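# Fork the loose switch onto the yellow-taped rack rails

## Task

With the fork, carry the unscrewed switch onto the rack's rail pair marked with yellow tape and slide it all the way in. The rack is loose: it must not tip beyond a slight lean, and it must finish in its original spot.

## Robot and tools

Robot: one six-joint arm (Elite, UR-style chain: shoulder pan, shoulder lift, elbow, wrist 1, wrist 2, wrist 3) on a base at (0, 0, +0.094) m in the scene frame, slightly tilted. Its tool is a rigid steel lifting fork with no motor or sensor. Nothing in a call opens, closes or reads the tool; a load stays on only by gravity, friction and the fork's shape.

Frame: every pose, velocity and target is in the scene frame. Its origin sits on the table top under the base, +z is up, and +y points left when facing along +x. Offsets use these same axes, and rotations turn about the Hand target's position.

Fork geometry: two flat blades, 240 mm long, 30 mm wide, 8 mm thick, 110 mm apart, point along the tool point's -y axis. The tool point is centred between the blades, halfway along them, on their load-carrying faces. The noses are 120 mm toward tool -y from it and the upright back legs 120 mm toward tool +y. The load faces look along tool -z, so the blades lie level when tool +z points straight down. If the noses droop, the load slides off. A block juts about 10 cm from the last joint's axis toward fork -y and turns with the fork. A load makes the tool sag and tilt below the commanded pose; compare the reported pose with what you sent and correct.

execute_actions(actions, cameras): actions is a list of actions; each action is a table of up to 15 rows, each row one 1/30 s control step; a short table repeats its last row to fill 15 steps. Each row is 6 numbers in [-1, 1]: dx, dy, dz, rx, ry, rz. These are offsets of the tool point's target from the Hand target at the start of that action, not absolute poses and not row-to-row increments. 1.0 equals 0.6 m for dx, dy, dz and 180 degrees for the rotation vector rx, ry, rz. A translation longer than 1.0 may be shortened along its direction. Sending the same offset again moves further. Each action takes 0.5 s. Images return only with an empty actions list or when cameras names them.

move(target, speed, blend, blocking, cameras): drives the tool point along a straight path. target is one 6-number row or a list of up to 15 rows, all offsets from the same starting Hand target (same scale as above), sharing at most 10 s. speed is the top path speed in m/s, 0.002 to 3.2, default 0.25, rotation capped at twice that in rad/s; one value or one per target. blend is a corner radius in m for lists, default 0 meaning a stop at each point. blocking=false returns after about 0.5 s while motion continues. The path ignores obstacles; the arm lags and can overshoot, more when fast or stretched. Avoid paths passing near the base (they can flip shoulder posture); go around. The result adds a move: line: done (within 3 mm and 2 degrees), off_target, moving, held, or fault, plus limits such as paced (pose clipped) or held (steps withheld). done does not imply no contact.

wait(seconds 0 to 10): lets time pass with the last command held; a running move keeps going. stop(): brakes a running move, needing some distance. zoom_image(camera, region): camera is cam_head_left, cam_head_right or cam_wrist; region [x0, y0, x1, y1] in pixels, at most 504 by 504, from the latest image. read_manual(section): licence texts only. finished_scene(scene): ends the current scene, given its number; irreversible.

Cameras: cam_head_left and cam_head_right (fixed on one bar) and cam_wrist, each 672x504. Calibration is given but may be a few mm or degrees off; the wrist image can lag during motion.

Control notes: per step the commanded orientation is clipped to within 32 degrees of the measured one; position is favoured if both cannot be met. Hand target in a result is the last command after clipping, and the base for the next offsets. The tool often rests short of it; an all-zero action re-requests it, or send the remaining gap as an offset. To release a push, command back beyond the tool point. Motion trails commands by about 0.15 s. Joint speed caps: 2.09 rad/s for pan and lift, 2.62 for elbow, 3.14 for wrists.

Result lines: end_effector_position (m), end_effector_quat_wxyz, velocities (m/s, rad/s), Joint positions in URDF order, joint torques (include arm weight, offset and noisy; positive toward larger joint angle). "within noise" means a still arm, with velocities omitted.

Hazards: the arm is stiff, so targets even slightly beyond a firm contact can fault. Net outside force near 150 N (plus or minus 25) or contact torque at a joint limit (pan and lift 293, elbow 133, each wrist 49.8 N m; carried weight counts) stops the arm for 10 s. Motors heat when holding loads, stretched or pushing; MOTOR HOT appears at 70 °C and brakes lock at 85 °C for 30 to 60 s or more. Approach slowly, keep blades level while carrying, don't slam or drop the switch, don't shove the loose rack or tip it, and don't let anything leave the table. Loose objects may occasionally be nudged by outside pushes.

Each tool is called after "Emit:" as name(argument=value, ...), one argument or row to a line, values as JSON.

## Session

Emit:
execute_actions(
  actions=[],
)

Emit:
zoom_image(
  camera="cam_head_right",
  region=[290, 70, 490, 280],
)

Emit:
zoom_image(
  camera="cam_head_left",
  region=[290, 70, 490, 280],
)

Scene clock: 0.00 s.
end_effector_position=(+0.3721, -0.1179, +0.2683) end_effector_quat_wxyz=(-0.171, +0.978, -0.115, +0.012)
Joint positions: [1.982 -1.736 2.436 -1.964 -1.402 0.575]
Joint velocities: within noise
Joint torques (N m): no reading
Hand target: +0.3721, -0.1179, +0.2683; -0.171, +0.978, -0.115, +0.012
camera_calibration:
cam_wrist: T_world_to_cam=[[0.971635, -0.232132, -0.0451733, -0.367249], [-0.231942, -0.972683, 0.00947392, -0.159603], [-0.0461385, 0.00127239, -0.998934, 0.379723], [0, 0, 0, 1]] pos_world=[0.337333, -0.240977, 0.364241]

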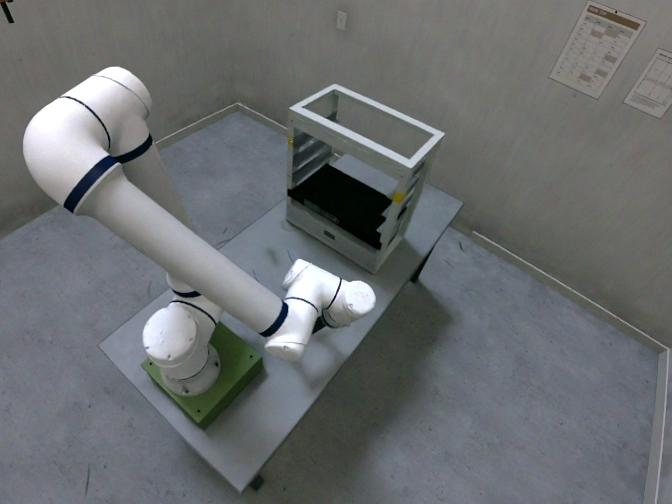

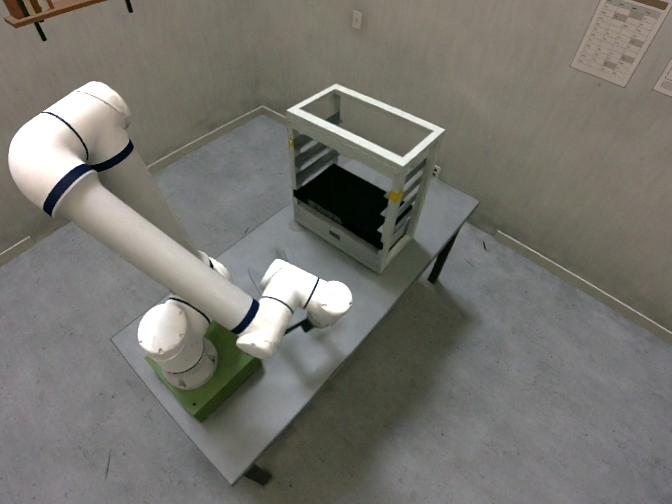

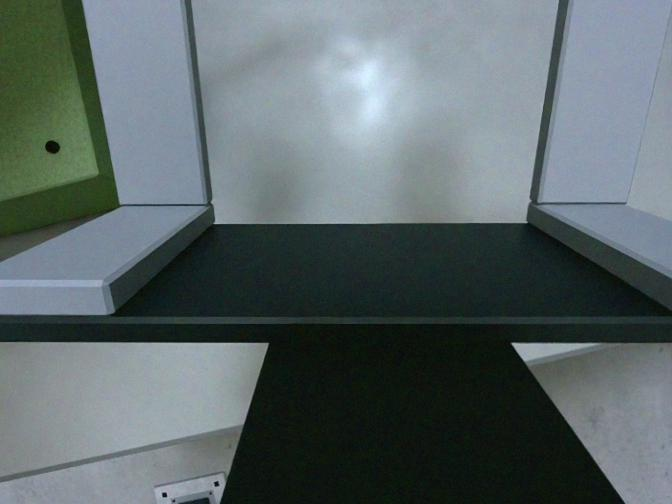

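Scaled by 2.400.

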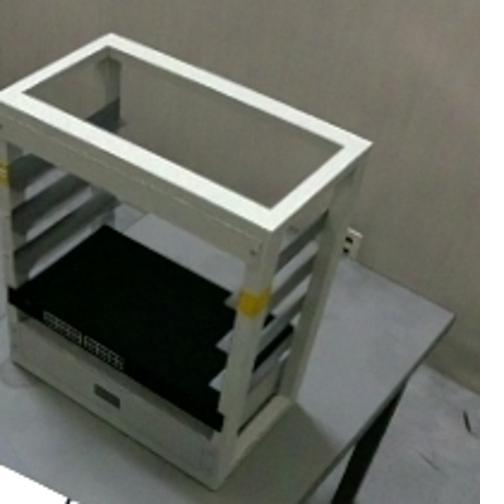

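Scaled by 2.400.

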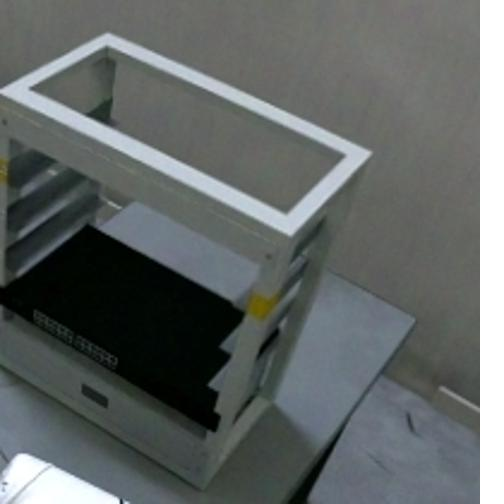

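Emit:
move(
  target=[0.08, 0.197, 0.303, -0.0775, 0.0893, -0.421],
  speed=0.5,
)

Emit:
move(
  target=[0.1, 0, 0.22, 0, -0.42, 0],
  speed=0.5,
  cameras=["all"],
)

Scene clock: 16.83 s.
end_effector_position=(+0.4201, +0.0003, +0.4501) end_effector_quat_wxyz=(+0.000, +0.707, -0.707, +0.000)
Joint positions: [2.485 -2.441 2.335 -1.451 -1.574 2.438]
Joint torques (N m): [10.87 35.63 -101.55 -10.11 -1.28 3.33]
Hand target: +0.4201, +0.0003, +0.4501; +0.000, +0.707, -0.707, +0.000
Off the commanded pose: 0.000 m, 0 deg.
move: done

Scene clock: 19.13 s.
end_effector_position=(+0.4825, +0.0036, +0.5803) end_effector_quat_wxyz=(+0.377, -0.510, +0.634, -0.444) end_effector_velocity=(+0.000, +0.000, +0.000) end_effector_angular_velocity=(+0.002, +0.003, -0.001)
Joint positions: [1.847 -3.34 2.83 -1.911 -0.533 2.525]
Joint velocities: [0.001 0.001 -0.002 0.005 -0.003 -0.001]
Joint torques (N m): [9.39 64.62 -90.62 -4.97 2.48 -2.45]
Hand target: +0.4826, +0.0036, +0.5803; +0.377, -0.510, +0.634, -0.444 (not the last commanded pose)
Off the commanded pose: 0.004 m, 12 deg.
led back after a hold: the arm was led back toward your command in small steps, so it may still be short of it.
shoulder posture changed: the wrist came as close to joint 1's axis as it can, and the arm is now in the other of its two shoulder postures.
move: held (a check stopped the path); limits=held
pose unreachable: on one or more control steps of this call, first in action 0 (counted from 0), an arm could not follow its commanded pose, so it was not sent that pose on those steps. It may still have moved: this result reports where it is.
cause: moving toward the commanded pose would bring two parts of the arm too close to each other (joints 3 (elbow) and 4 (wrist 1) lie between them).
camera_calibration:
cam_wrist: T_world_to_cam=[[-0.175706, -0.98334, -0.0465779, 0.124849], [-0.613676, 0.146404, -0.775866, 0.617162], [0.769759, -0.107741, -0.629176, 0.0884892], [0, 0, 0, 1]] pos_world=[0.332559, 0.0419477, 0.540325]

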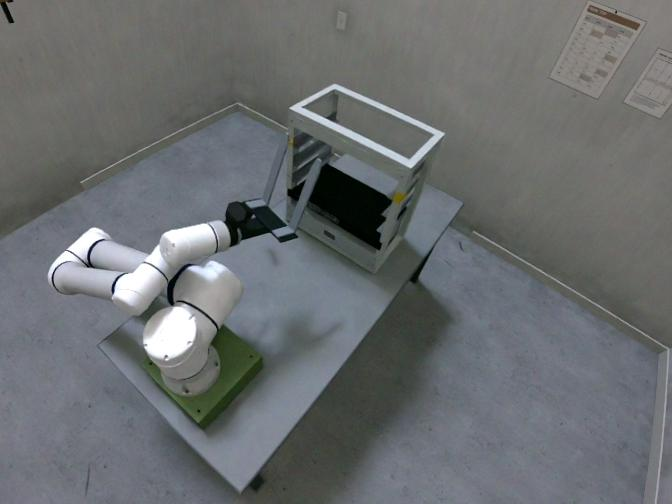

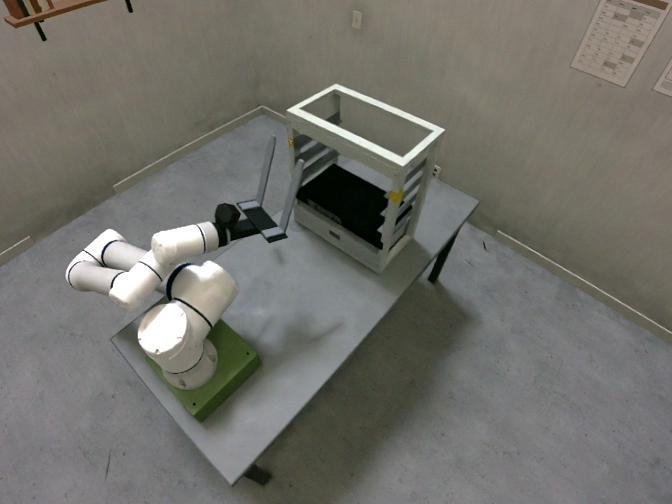

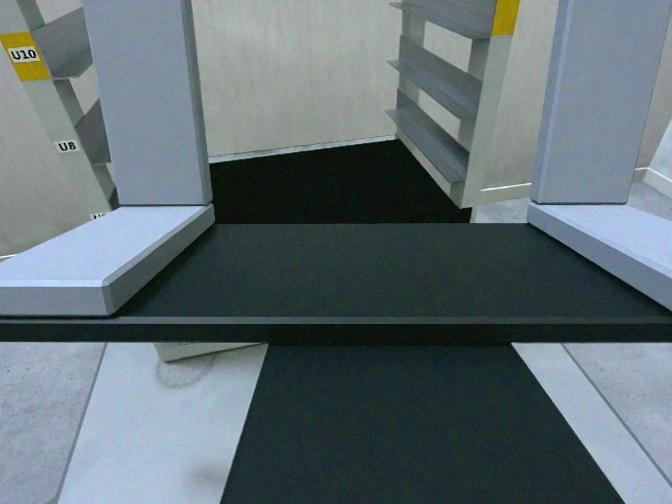

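Emit:
move(
  target=[0.0, -0.25, 0.0, 0, 0.1, 0],
  speed=0.2,
)

Scene clock: 33.70 s.
end_effector_position=(+0.4829, -0.1464, +0.5803) end_effector_quat_wxyz=(+0.273, -0.573, +0.685, -0.358)
Joint positions: [1.521 -2.881 2.58 -1.432 -0.661 1.735]
Joint torques (N m): [-22.12 28.92 -97.13 -4.58 8.07 -2.44]
Hand target: +0.4826, -0.1464, +0.5803; +0.273, -0.573, +0.685, -0.358
Off the commanded pose: 0.000 m, 0 deg.
shoulder posture changed: the wrist came as close to joint 1's axis as it can, and the arm is now in the other of its two shoulder postures.
move: done

Emit:
move(
  target=[
    [0.18, 0, 0.1, 0, 0, 0],
    [0.2,0.2,0.1,0,0,0],
  ],
  speed=0.2,
  cameras=["cam_wrist"],
)

Scene clock: 38.50 s.
end_effector_position=(+0.6025, -0.0264, +0.6403) end_effector_quat_wxyz=(+0.273, -0.573, +0.685, -0.358)
Joint positions: [2.657 -2.254 2.544 -2.758 -1.325 2.909]
Joint torques (N m): [10.57 16.73 -102.87 -13.19 -1.25 3.31]
Hand target: +0.6026, -0.0264, +0.6403; +0.273, -0.573, +0.685, -0.358
Off the commanded pose: 0.000 m, 0 deg.
move: done
camera_calibration:
cam_wrist: T_world_to_cam=[[-0.181631, -0.983315, 0.010091, 0.0864946], [-0.823569, 0.146501, -0.54797, 0.722303], [0.537349, -0.107839, -0.836437, 0.303362], [0, 0, 0, 1]] pos_world=[0.447565, 0.0119479, 0.64867]
Images, in order (width x height): cam_wrist 672x504.

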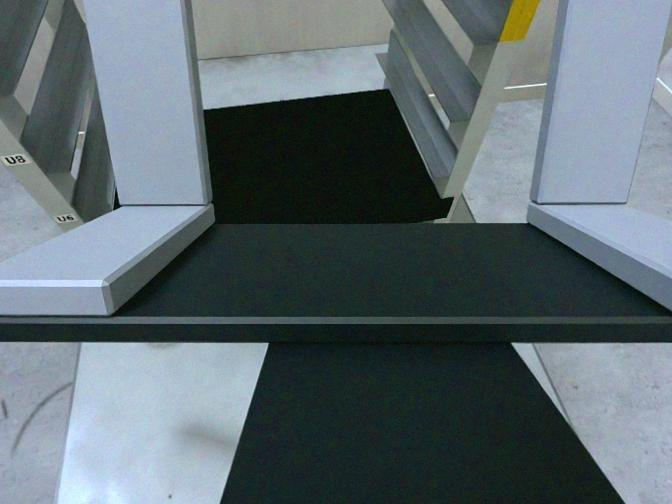

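Emit:
move(
  target=[-0.05, 0.044, 0.05, 0.0024, -0.0921, 0.0633],
  speed=0.3,
  cameras=["cam_wrist"],
)

Emit:
move(
  target=[0.0, 0, -0.3, 0,0,0],
  speed=0.3,
  cameras=["all"],
)

Scene clock: 49.87 s.
end_effector_position=(+0.5726, +0.0000, +0.6703) end_effector_quat_wxyz=(-0.405, +0.579, -0.580, +0.406)
Joint positions: [2.388 -2.288 2.694 -3.048 -0.835 2.798]
Joint torques (N m): [-22.06 24.58 -72.7 -10.65 3.94 -2.36]
Hand target: +0.5726, +0.0000, +0.6703; -0.405, +0.579, -0.580, +0.406
Off the commanded pose: 0.000 m, 0 deg.
move: done
camera_calibration:
cam_wrist: T_world_to_cam=[[0.0189789, -0.999596, -0.021177, 0.0128638], [-0.647309, 0.0038578, -0.762218, 0.752824], [0.761992, 0.0281741, -0.646974, 0.0916935], [0, 0, 0, 1]] pos_world=[0.417196, 0.00737098, 0.633412]
Images, in order (width x height): cam_wrist 672x504.

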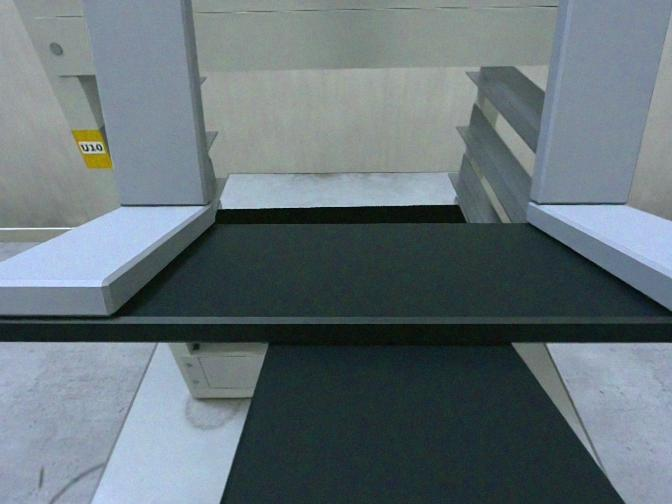

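Scene clock: 50.97 s.
end_effector_position=(+0.5712, +0.0011, +0.5796) end_effector_quat_wxyz=(-0.401, +0.584, -0.582, +0.399)
Joint positions: [2.374 -2.129 2.825 -3.305 -0.823 2.769]
Joint torques (N m): [8.86 -8 -85.01 -6.43 0.51 3.62]
Hand target: +0.5712, +0.0011, +0.5796; -0.401, +0.584, -0.582, +0.398 (not the last commanded pose)
Off the commanded pose: 0.089 m, 1 deg.
move: held (a check stopped the path); limits=held
pose unreachable: on one or more control steps of this call, first in action 0 (counted from 0), an arm could not follow its commanded pose, so it was not sent that pose on those steps. It may still have moved: this result reports where it is.
cause: moving toward the commanded pose would bring two parts of the arm too close to each other (joints 3 (elbow) and 4 (wrist 1) lie between them).
camera_calibration:
cam_wrist: T_world_to_cam=[[0.0249151, -0.999427, -0.0229094, 0.00961866], [-0.661546, 0.000697776, -0.749904, 0.68387], [0.74949, 0.0338396, -0.66115, 0.049408], [0, 0, 0, 1]] pos_world=[0.415141, 0.00746401, 0.545723]

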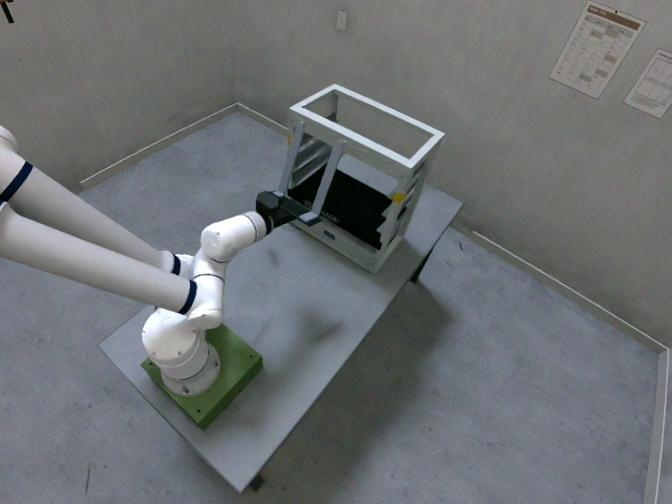

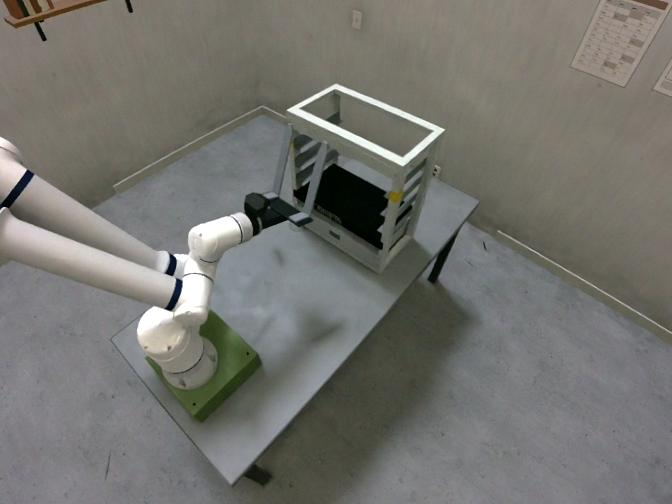

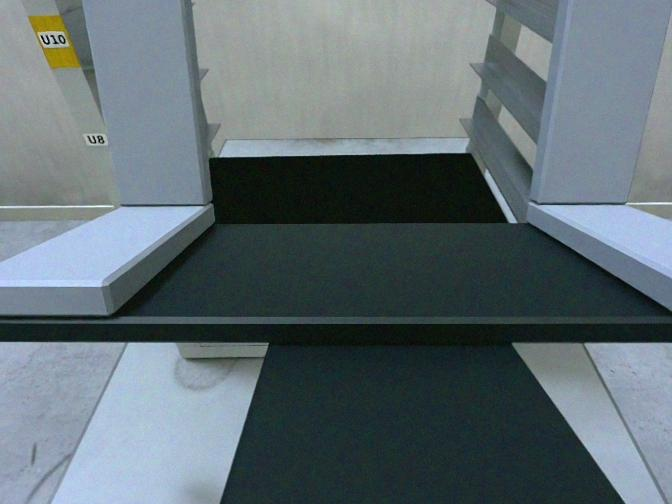

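Emit:
zoom_image(
  camera="cam_head_right",
  region=[275, 90, 345, 160],
)

Emit:
zoom_image(
  camera="cam_head_right",
  region=[360, 180, 430, 280],
)

Emit:
zoom_image(
  camera="cam_head_right",
  region=[280, 170, 350, 240],
)

Emit:
zoom_image(
  camera="cam_wrist",
  region=[440, 0, 672, 232],
)

Scaled by 7.200.

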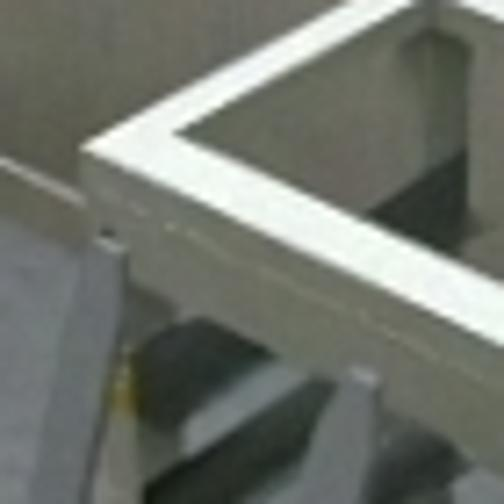

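Scaled by 5.040.

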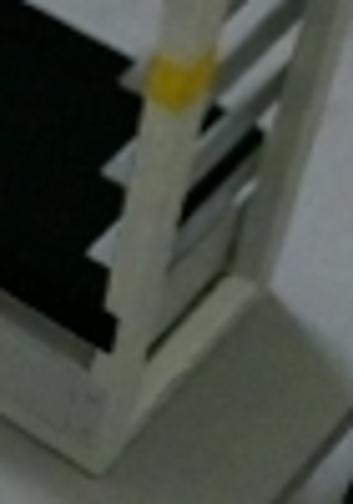

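Scaled by 7.200.

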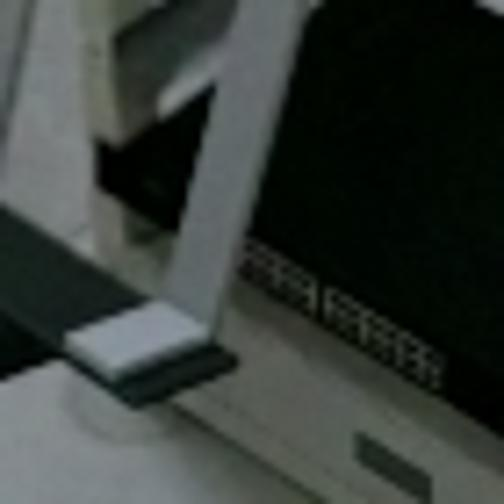

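Scaled by 2.172.

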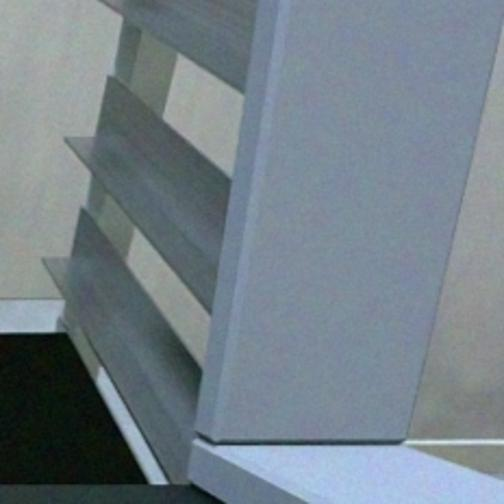

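Emit:
move(
  target=[0.1, 0.0, -0.17, 0, 0.11, 0],
  speed=0.25,
  cameras=["cam_wrist"],
)

Emit:
zoom_image(
  camera="cam_wrist",
  region=[190, 0, 550, 230],
)

Scene clock: 78.27 s.
end_effector_position=(+0.6311, +0.0011, +0.4777) end_effector_quat_wxyz=(-0.295, +0.644, -0.642, +0.292)
Joint positions: [2.58 -2.011 2.712 -3.012 -1.122 2.711]
Joint torques (N m): [7.7 7.5 -87.42 -8.07 0.38 3.57]
Hand target: +0.6312, +0.0011, +0.4776; -0.295, +0.644, -0.642, +0.292
Off the commanded pose: 0.000 m, 0 deg.
move: done
camera_calibration:
cam_wrist: T_world_to_cam=[[0.0156902, -0.999427, -0.0299903, 0.0149972], [-0.876325, 0.000697579, -0.48172, 0.654551], [0.481464, 0.0338395, -0.875812, 0.208869], [0, 0, 0, 1]] pos_world=[0.472801, 0.00746401, 0.49869]
Images, in order (width x height): cam_wrist 672x504.

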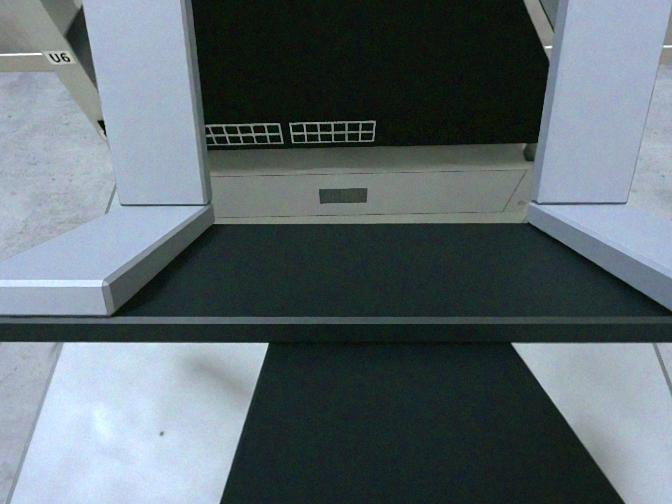

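Scaled by 1.400.

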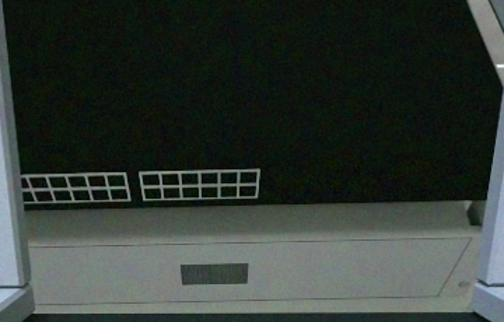

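Emit:
move(
  target=[
    [-0.1, 0.1, -0.4, -0.0014, 0.2726, -0.0009],
    [-0.052, 0.1873, -0.6627, -0.0014, 0.2726, -0.0009],
  ],
  speed=0.35,
  blend=[0.05,0],
  cameras=["all"],
)

Emit:
move(
  target=[0.08,0,0,0,0,0],
  speed=0.06,
)

Scene clock: 104.93 s.
end_effector_position=(+0.5999, +0.1135, +0.0801) end_effector_quat_wxyz=(+0.000, +0.707, -0.707, +0.000)
Joint positions: [3.04 -1.429 2.588 -2.716 -1.566 2.993]
Joint torques (N m): [9.01 -30.87 -55.56 -10.38 -1.71 3.62]
Hand target: +0.6000, +0.1135, +0.0800; +0.000, +0.707, -0.707, +0.000
Off the commanded pose: 0.000 m, 0 deg.
move: done
camera_calibration:
cam_wrist: T_world_to_cam=[[-0.013167, -0.999561, -0.0265482, 0.132927], [-0.937942, 0.00314488, 0.346779, 0.405956], [-0.346543, 0.0294667, -0.937571, 0.374071], [0, 0, 0, 1]] pos_world=[0.512145, 0.120569, 0.21347]

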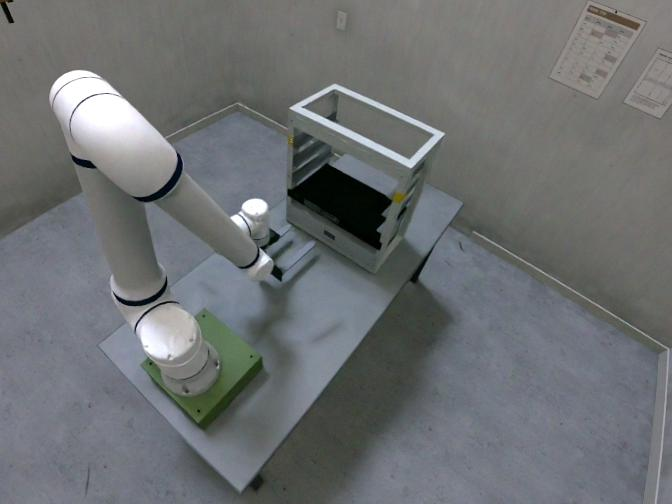

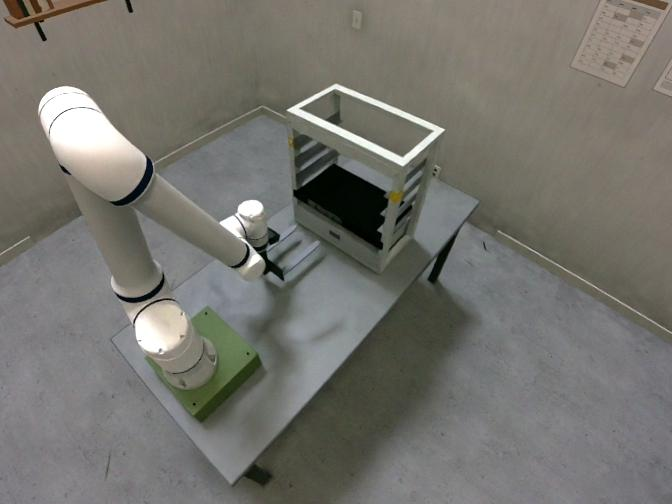

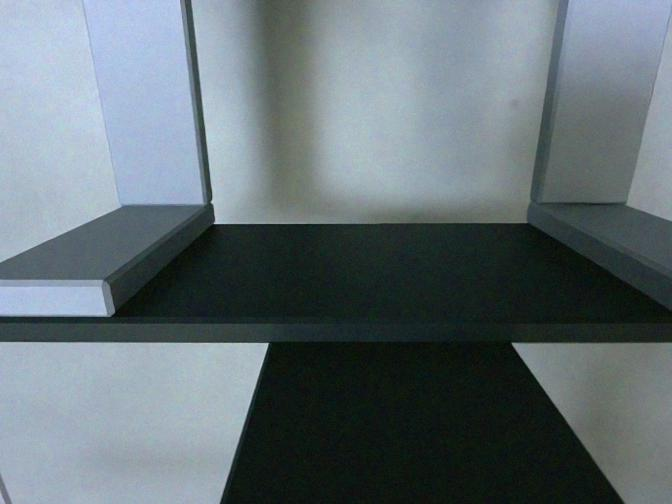

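Scene clock: 106.20 s.
end_effector_position=(+0.6478, +0.1135, +0.0800) end_effector_quat_wxyz=(+0.000, +0.707, -0.707, +0.000)
Joint positions: [3.055 -1.368 2.503 -2.692 -1.566 3.008]
Joint torques (N m): [9.66 -39.17 -57.76 -5.54 1.09 3.39]
Hand target: +0.6480, +0.1135, +0.0800; +0.000, +0.707, -0.707, +0.000
Off the commanded pose: 0.000 m, 0 deg.
move: done

Emit:
move(
  target=[0.01,0,0,0,0,0],
  speed=0.02,
)

Emit:
move(
  target=[0.0042,0,0,0,0,0],
  speed=0.01,
)

Emit:
move(
  target=[0.0025,0,0,0,0,0],
  speed=0.01,
  cameras=["cam_head_right"],
)

Emit:
zoom_image(
  camera="cam_head_right",
  region=[280, 190, 400, 280],
)

Scene clock: 110.93 s.
end_effector_position=(+0.6538, +0.1135, +0.0800) end_effector_quat_wxyz=(+0.000, +0.707, -0.707, +0.000)
Joint positions: [3.056 -1.36 2.492 -2.688 -1.566 3.01]
Joint torques (N m): [9.41 -41.07 -56.96 -5.35 0.71 3.71]
Hand target: +0.6540, +0.1135, +0.0800; +0.000, +0.707, -0.707, +0.000
Off the commanded pose: 0.000 m, 0 deg.
move: done

Scene clock: 111.63 s.
end_effector_position=(+0.6564, +0.1135, +0.0800) end_effector_quat_wxyz=(+0.000, +0.707, -0.707, +0.000)
Joint positions: [3.057 -1.357 2.487 -2.687 -1.566 3.011]
Joint torques (N m): [8.54 -40.93 -57.92 -5.36 1.67 3.42]
Hand target: +0.6565, +0.1135, +0.0800; +0.000, +0.707, -0.707, +0.000
Off the commanded pose: 0.000 m, 0 deg.
move: done

Scene clock: 112.33 s.
end_effector_position=(+0.6579, +0.1135, +0.0800) end_effector_quat_wxyz=(+0.000, +0.707, -0.707, +0.000)
Joint positions: [3.057 -1.355 2.484 -2.686 -1.566 3.011]
Joint torques (N m): [8.28 -40.95 -57.56 -5.53 1.72 3.38]
Hand target: +0.6580, +0.1135, +0.0800; +0.000, +0.707, -0.707, +0.000
Off the commanded pose: 0.000 m, 0 deg.
move: done
Images, in order (width x height): cam_head_right 672x504.

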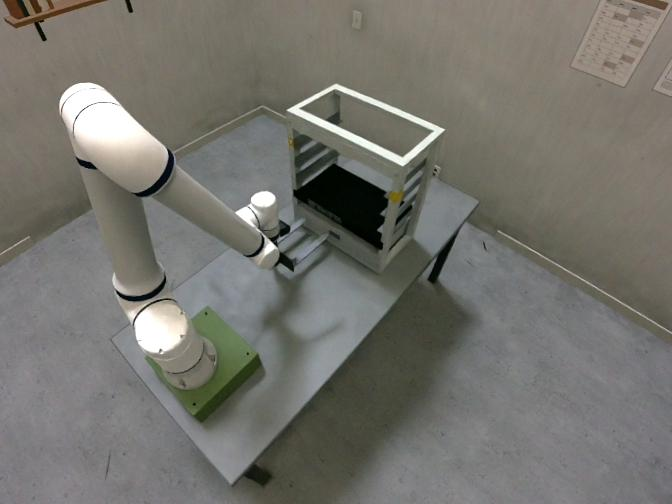

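Scaled by 4.200.

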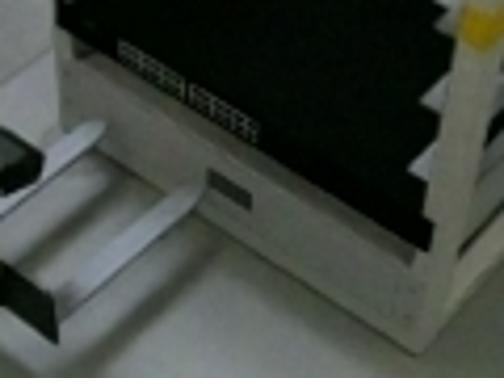

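Emit:
move(
  target=[0.005,0,0,0,0,0],
  speed=0.015,
)

Emit:
move(
  target=[0.005,0,0,0,0,0],
  speed=0.015,
)

Emit:
move(
  target=[0.0033,0,0,0,0,0],
  speed=0.01,
)

Scene clock: 116.10 s.
end_effector_position=(+0.6609, +0.1135, +0.0800) end_effector_quat_wxyz=(+0.000, +0.707, -0.707, +0.000)
Joint positions: [3.058 -1.352 2.479 -2.684 -1.566 3.012]
Joint torques (N m): [9.36 -42.85 -57.08 -5.53 1.68 3.52]
Hand target: +0.6610, +0.1135, +0.0800; +0.000, +0.707, -0.707, +0.000
Off the commanded pose: 0.000 m, 0 deg.
move: done

Scene clock: 116.80 s.
end_effector_position=(+0.6635, +0.1136, +0.0797) end_effector_quat_wxyz=(+0.000, +0.707, -0.707, +0.000)
Joint positions: [3.059 -1.348 2.474 -2.682 -1.566 3.012]
Joint torques (N m): [0.16 -46.01 -123.75 -22.96 1.77 7.75]
Hand target: +0.6640, +0.1135, +0.0800; +0.000, +0.707, -0.707, +0.000
Off the commanded pose: 0.001 m, 0 deg.
move: done

Scene clock: 117.50 s.
end_effector_position=(+0.6658, +0.1135, +0.0800) end_effector_quat_wxyz=(+0.000, +0.707, -0.707, +0.000)
Joint positions: [3.059 -1.346 2.47 -2.681 -1.566 3.013]
Joint torques (N m): [-16.68 -67.28 -160.07 -37.1 1.9 14.13]
Hand target: +0.6660, +0.1135, +0.0800; +0.000, +0.707, -0.707, +0.000
Off the commanded pose: 0.000 m, 0 deg.
move: done

Emit:
move(
  target=[
    [-0.033,0,0,0,0,0],
    [-0.033,-0.3333,0,0,0,0],
    [-0.0117,-0.3333,0,0,0,0],
  ],
  speed=[0.1,0.2,0.04],
  blend=[0.01,0.01,0],
)

Emit:
move(
  target=[0.0042,0,0,0,0,0],
  speed=0.01,
)

Emit:
move(
  target=[0.0025,0,0,0,0,0],
  speed=0.01,
)

Scene clock: 122.97 s.
end_effector_position=(+0.6588, -0.0865, +0.0800) end_effector_quat_wxyz=(+0.000, +0.707, -0.707, +0.000)
Joint positions: [2.67 -1.357 2.491 -2.691 -1.572 2.624]
Joint torques (N m): [9.18 -40.49 -57.21 -5.27 2.2 3.46]
Hand target: +0.6590, -0.0865, +0.0800; +0.000, +0.707, -0.707, +0.000
Off the commanded pose: 0.000 m, 0 deg.
move: done; blend cut to 0.0099 m at target 1, 0.0064 m at target 2

Scene clock: 123.67 s.
end_effector_position=(+0.6614, -0.0865, +0.0800) end_effector_quat_wxyz=(+0.000, +0.707, -0.707, +0.000)
Joint positions: [2.673 -1.353 2.487 -2.689 -1.572 2.626]
Joint torques (N m): [9.89 -41.45 -57.17 -5.24 2.12 3.4]
Hand target: +0.6615, -0.0865, +0.0800; +0.000, +0.707, -0.707, +0.000
Off the commanded pose: 0.000 m, 0 deg.
move: done

Scene clock: 124.37 s.
end_effector_position=(+0.6629, -0.0865, +0.0800) end_effector_quat_wxyz=(+0.000, +0.707, -0.707, +0.000)
Joint positions: [2.674 -1.352 2.484 -2.688 -1.572 2.628]
Joint torques (N m): [9.18 -41.63 -57.48 -5.4 2.19 3.33]
Hand target: +0.6630, -0.0865, +0.0800; +0.000, +0.707, -0.707, +0.000
Off the commanded pose: 0.000 m, 0 deg.
move: done

Emit:
move(
  target=[0.0025,0,0,0,0,0],
  speed=0.01,
)

Emit:
move(
  target=[0.0025,0,0,0,0,0],
  speed=0.01,
)

Scene clock: 126.90 s.
end_effector_position=(+0.6644, -0.0865, +0.0800) end_effector_quat_wxyz=(+0.000, +0.707, -0.707, +0.000)
Joint positions: [2.676 -1.35 2.481 -2.687 -1.572 2.629]
Joint torques (N m): [9.25 -41.78 -57.41 -5.29 2.17 3.32]
Hand target: +0.6645, -0.0865, +0.0800; +0.000, +0.707, -0.707, +0.000
Off the commanded pose: 0.000 m, 0 deg.
move: done

Scene clock: 127.60 s.
end_effector_position=(+0.6659, -0.0865, +0.0800) end_effector_quat_wxyz=(+0.000, +0.707, -0.707, +0.000)
Joint positions: [2.677 -1.348 2.478 -2.687 -1.571 2.631]
Joint torques (N m): [9.4 -40.98 -57.36 -5.23 2.2 3.62]
Hand target: +0.6660, -0.0865, +0.0800; +0.000, +0.707, -0.707, +0.000
Off the commanded pose: 0.000 m, 0 deg.
move: done

Emit:
move(
  target=[0.0025,0,0,0,0,0],
  speed=0.01,
)

Emit:
move(
  target=[0.0025,0,0,0,0,0],
  speed=0.01,
)

Scene clock: 130.20 s.
end_effector_position=(+0.6672, -0.0864, +0.0799) end_effector_quat_wxyz=(+0.000, +0.707, -0.707, +0.000)
Joint positions: [2.679 -1.346 2.476 -2.685 -1.572 2.632]
Joint torques (N m): [10.96 -42.08 -88.82 -13.53 3.15 6.06]
Hand target: +0.6675, -0.0865, +0.0800; +0.000, +0.707, -0.707, +0.000
Off the commanded pose: 0.000 m, 0 deg.
move: done

Scene clock: 140.93 s.
end_effector_position=(+0.6668, -0.0859, +0.0784) end_effector_quat_wxyz=(+0.002, +0.707, -0.707, -0.002)
Joint positions: [2.68 -1.344 2.475 -2.682 -1.573 2.633]
Joint torques (N m): [-6.37 -56.49 -44.9 -8.44 0.61 0.77]
Hand target: +0.6668, -0.0859, +0.0784; +0.002, +0.707, -0.707, -0.002 (not the last commanded pose)
Off the commanded pose: 0.003 m, 0 deg.
FORCE FAULT: contact force on the arm reached its limit, and the arm stopped for 10 seconds. The contact can be on any part of the arm, not only on its tool. That time counts as 20 of the actions that you can send in this scene. The arm's remaining commands of this call were not run. The arm's target is now where it stood when the stop ended, not its last command. The arm accepts commands again.
move: fault

Emit:
move(
  target=[
    [-0.05,0,0,0,0,0],
    [-0.13,0.1625,0.116,0,-0.0018,0.0033],
    [0.2687,0.1665,0.116,0,-0.0018,0.0033],
  ],
  speed=[0.1,0.2,0.12],
  blend=[0.02,0.02,0],
  cameras=["all"],
)

Emit:
zoom_image(
  camera="cam_head_right",
  region=[280, 80, 460, 280],
)

Emit:
zoom_image(
  camera="cam_head_right",
  region=[360, 180, 430, 280],
)

Scene clock: 157.30 s.
end_effector_position=(+0.8278, +0.0140, +0.1481) end_effector_quat_wxyz=(+0.000, +0.711, -0.703, +0.000)
Joint positions: [2.94 -1.279 2.157 -2.436 -1.567 2.883]
Joint torques (N m): [9.22 -63.78 -73.93 -5.45 -0.8 3.44]
Hand target: +0.8280, +0.0140, +0.1480; +0.000, +0.711, -0.703, +0.000
Off the commanded pose: 0.000 m, 0 deg.
move: done; blend cut to 0.015 m at target 1
camera_calibration:
cam_wrist: T_world_to_cam=[[-0.00229947, -0.999629, -0.0271339, 0.0295067], [-0.938375, -0.00722083, 0.345543, 0.597139], [-0.34561, 0.0262564, -0.938011, 0.518977], [0, 0, 0, 1]] pos_world=[0.739772, 0.0201812, 0.28127]

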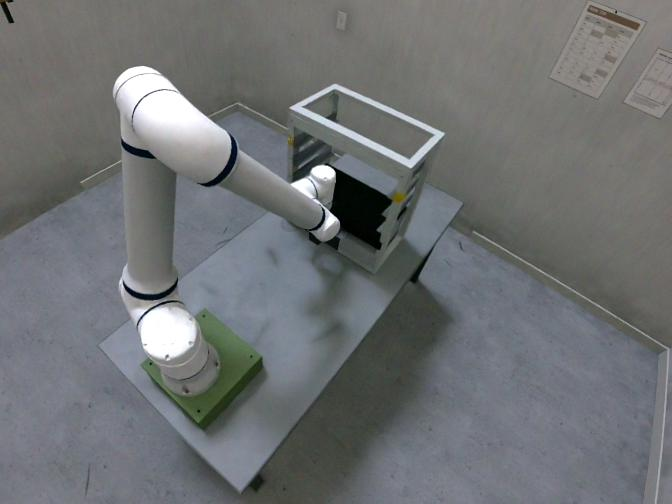

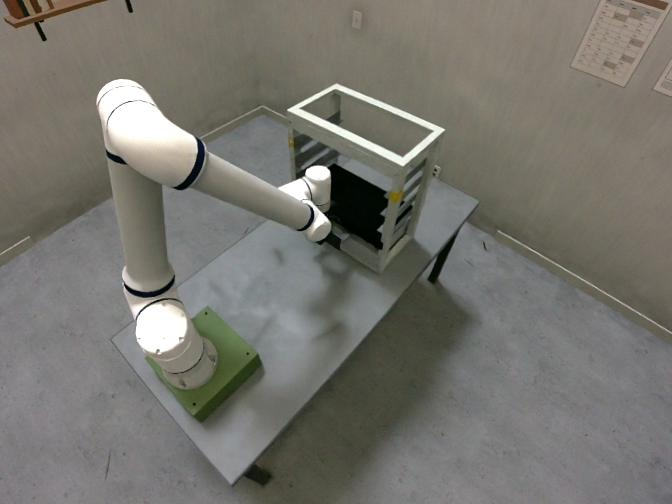

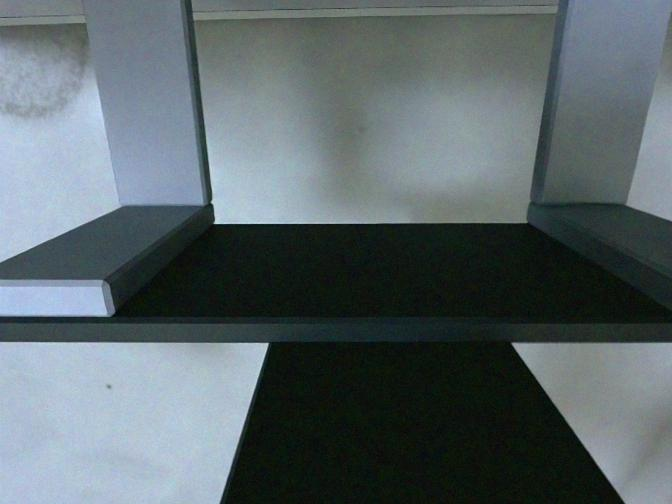

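Scaled by 2.520.

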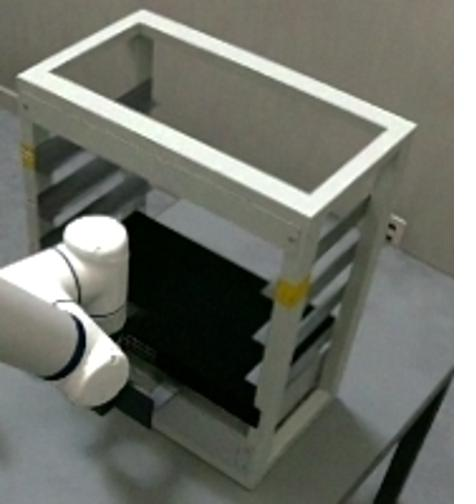

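Scaled by 5.040.

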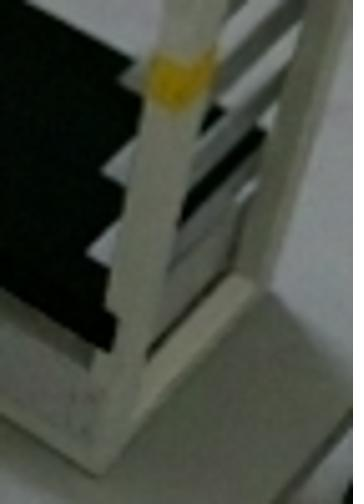

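Emit:
move(
  target=[0,0,0.02,0,0,0],
  speed=0.05,
)

Emit:
move(
  target=[0,0,0.015,0,0,0],
  speed=0.02,
)

Emit:
move(
  target=[0,0,0.008,0,0,0],
  speed=0.02,
)

Scene clock: 162.57 s.
end_effector_position=(+0.8280, +0.0141, +0.1599) end_effector_quat_wxyz=(+0.000, +0.711, -0.703, +0.000)
Joint positions: [2.94 -1.296 2.15 -2.412 -1.567 2.883]
Joint torques (N m): [-7.26 -91.05 -75 -5.53 -1.02 -0.14]
Hand target: +0.8280, +0.0140, +0.1600; +0.000, +0.711, -0.703, +0.000
Off the commanded pose: 0.000 m, 0 deg.
move: done

Scene clock: 163.37 s.
end_effector_position=(+0.8280, +0.0140, +0.1689) end_effector_quat_wxyz=(+0.000, +0.711, -0.703, +0.000)
Joint positions: [2.94 -1.309 2.145 -2.393 -1.567 2.883]
Joint torques (N m): [-15.71 -89.5 -76.37 -5.41 -1.2 -1.62]
Hand target: +0.8280, +0.0140, +0.1690; +0.000, +0.711, -0.703, +0.000
Off the commanded pose: 0.000 m, 0 deg.
move: done

Scene clock: 164.10 s.
end_effector_position=(+0.8279, +0.0140, +0.1735) end_effector_quat_wxyz=(+0.000, +0.711, -0.703, +0.000)
Joint positions: [2.94 -1.315 2.142 -2.384 -1.567 2.883]
Joint torques (N m): [-18.58 -104.85 -90.86 -8.76 0.71 -1.98]
Hand target: +0.8280, +0.0140, +0.1738; +0.000, +0.711, -0.703, +0.000
Off the commanded pose: 0.000 m, 0 deg.
move: done

Emit:
move(
  target=[0,0,0.023,0,0,0],
  speed=0.02,
  cameras=["all"],
)

Emit:
zoom_image(
  camera="cam_head_right",
  region=[280, 80, 460, 280],
)

Emit:
zoom_image(
  camera="cam_head_right",
  region=[360, 180, 430, 280],
)

Scene clock: 167.83 s.
end_effector_position=(+0.8280, +0.0140, +0.1875) end_effector_quat_wxyz=(+0.000, +0.711, -0.703, +0.000)
Joint positions: [2.94 -1.335 2.133 -2.356 -1.567 2.882]
Joint torques (N m): [-22.95 -125.66 -116.16 -19.7 2.74 -2.19]
Hand target: +0.8280, +0.0140, +0.1876; +0.000, +0.711, -0.703, +0.000
Off the commanded pose: 0.000 m, 0 deg.
move: done
camera_calibration:
cam_wrist: T_world_to_cam=[[-0.00226723, -0.999632, -0.0270395, 0.0305251], [-0.938343, -0.00722094, 0.345632, 0.583625], [-0.3457, 0.026156, -0.937981, 0.556156], [0, 0, 0, 1]] pos_world=[0.739972, 0.0201814, 0.32077]

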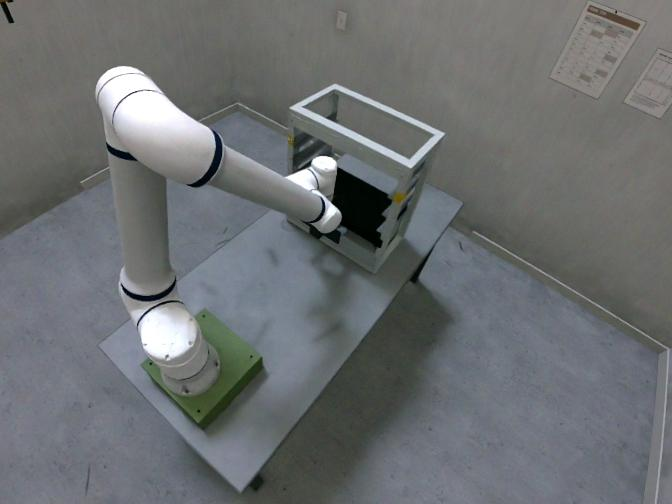

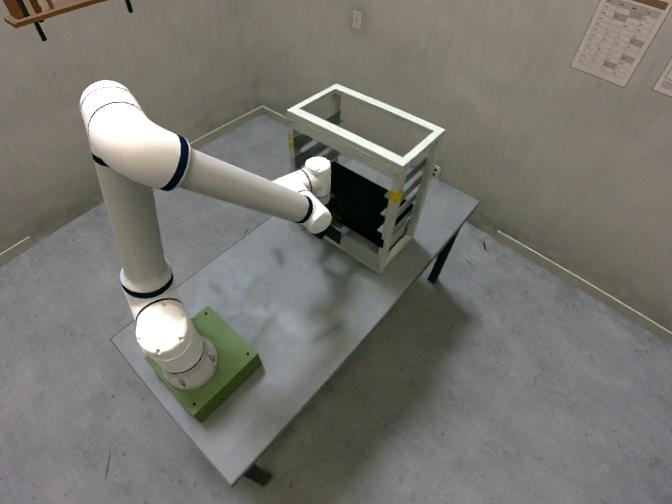

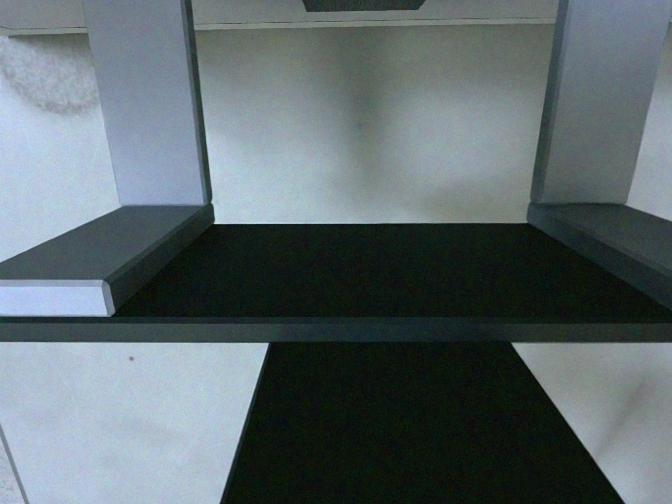

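Scaled by 2.520.

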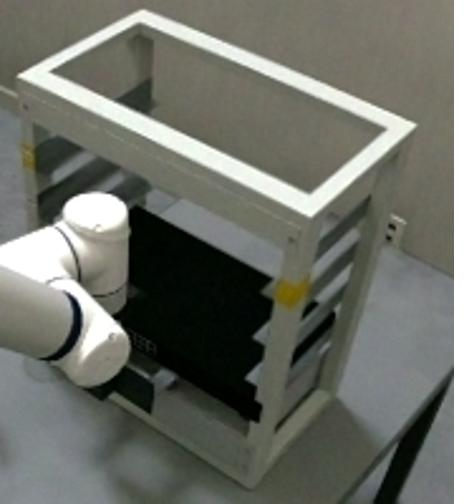

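Scaled by 5.040.

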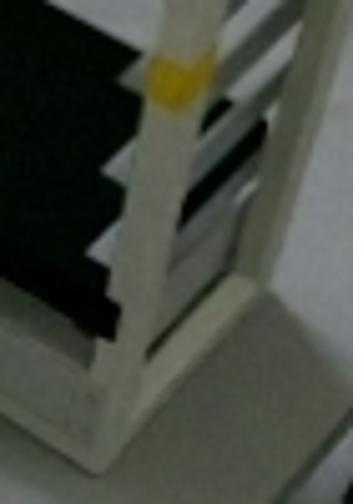

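Emit:
move(
  target=[-0.2,-0.0026,0,0,0,0],
  speed=0.07,
  cameras=["cam_head_right","cam_wrist"],
)

Emit:
zoom_image(
  camera="cam_head_right",
  region=[270, 90, 450, 290],
)

Scene clock: 173.17 s.
end_effector_position=(+0.7083, +0.0125, +0.1876) end_effector_quat_wxyz=(+0.000, +0.711, -0.703, +0.000) end_effector_velocity=(-0.002, +0.000, +0.001) end_effector_angular_velocity=(+0.000, -0.001, +0.000)
Joint positions: [2.882 -1.515 2.35 -2.392 -1.568 2.825]
Joint velocities: [-0.001 -0.005 0.004 0 0 -0.001]
Joint torques (N m): [-21.53 -98.11 -88.7 -23.92 2.56 -2.2]
Hand target: +0.7080, +0.0125, +0.1876; +0.000, +0.711, -0.703, +0.000
Off the commanded pose: 0.000 m, 0 deg.
move: done
camera_calibration:
cam_wrist: T_world_to_cam=[[-0.00236141, -0.999632, -0.027006, 0.0287044], [-0.938343, -0.00712096, 0.345633, 0.471163], [-0.345698, 0.026157, -0.937981, 0.514876], [0, 0, 0, 1]] pos_world=[0.620172, 0.0185813, 0.32087]
Images, in order (width x height): cam_head_right 672x504, cam_wrist 672x504.

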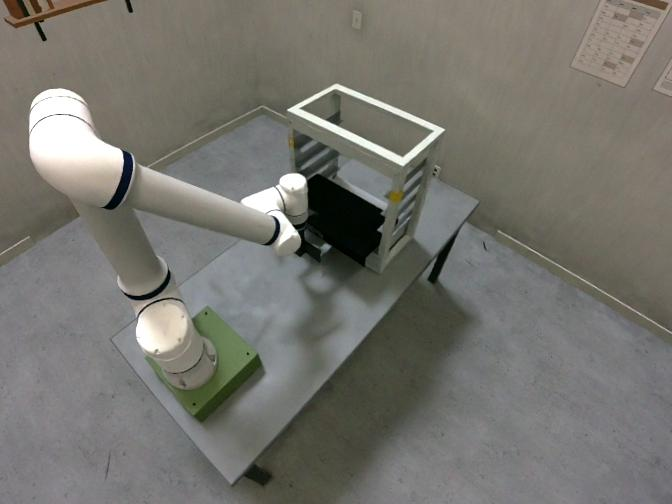

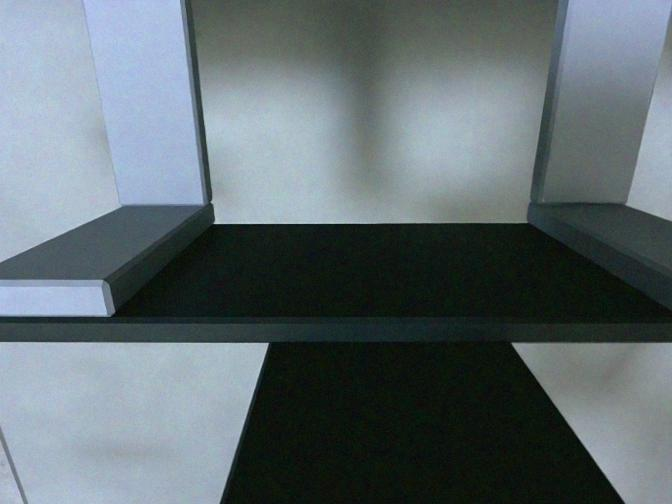

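Scaled by 2.520.

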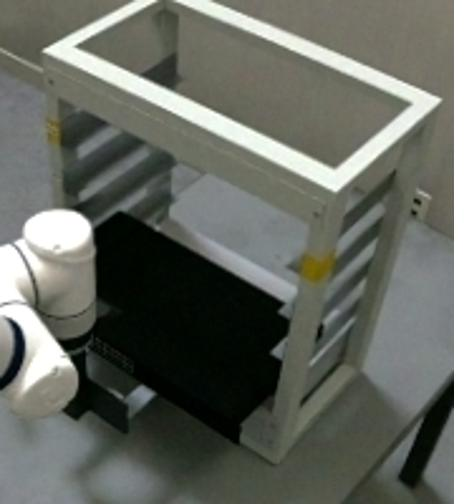

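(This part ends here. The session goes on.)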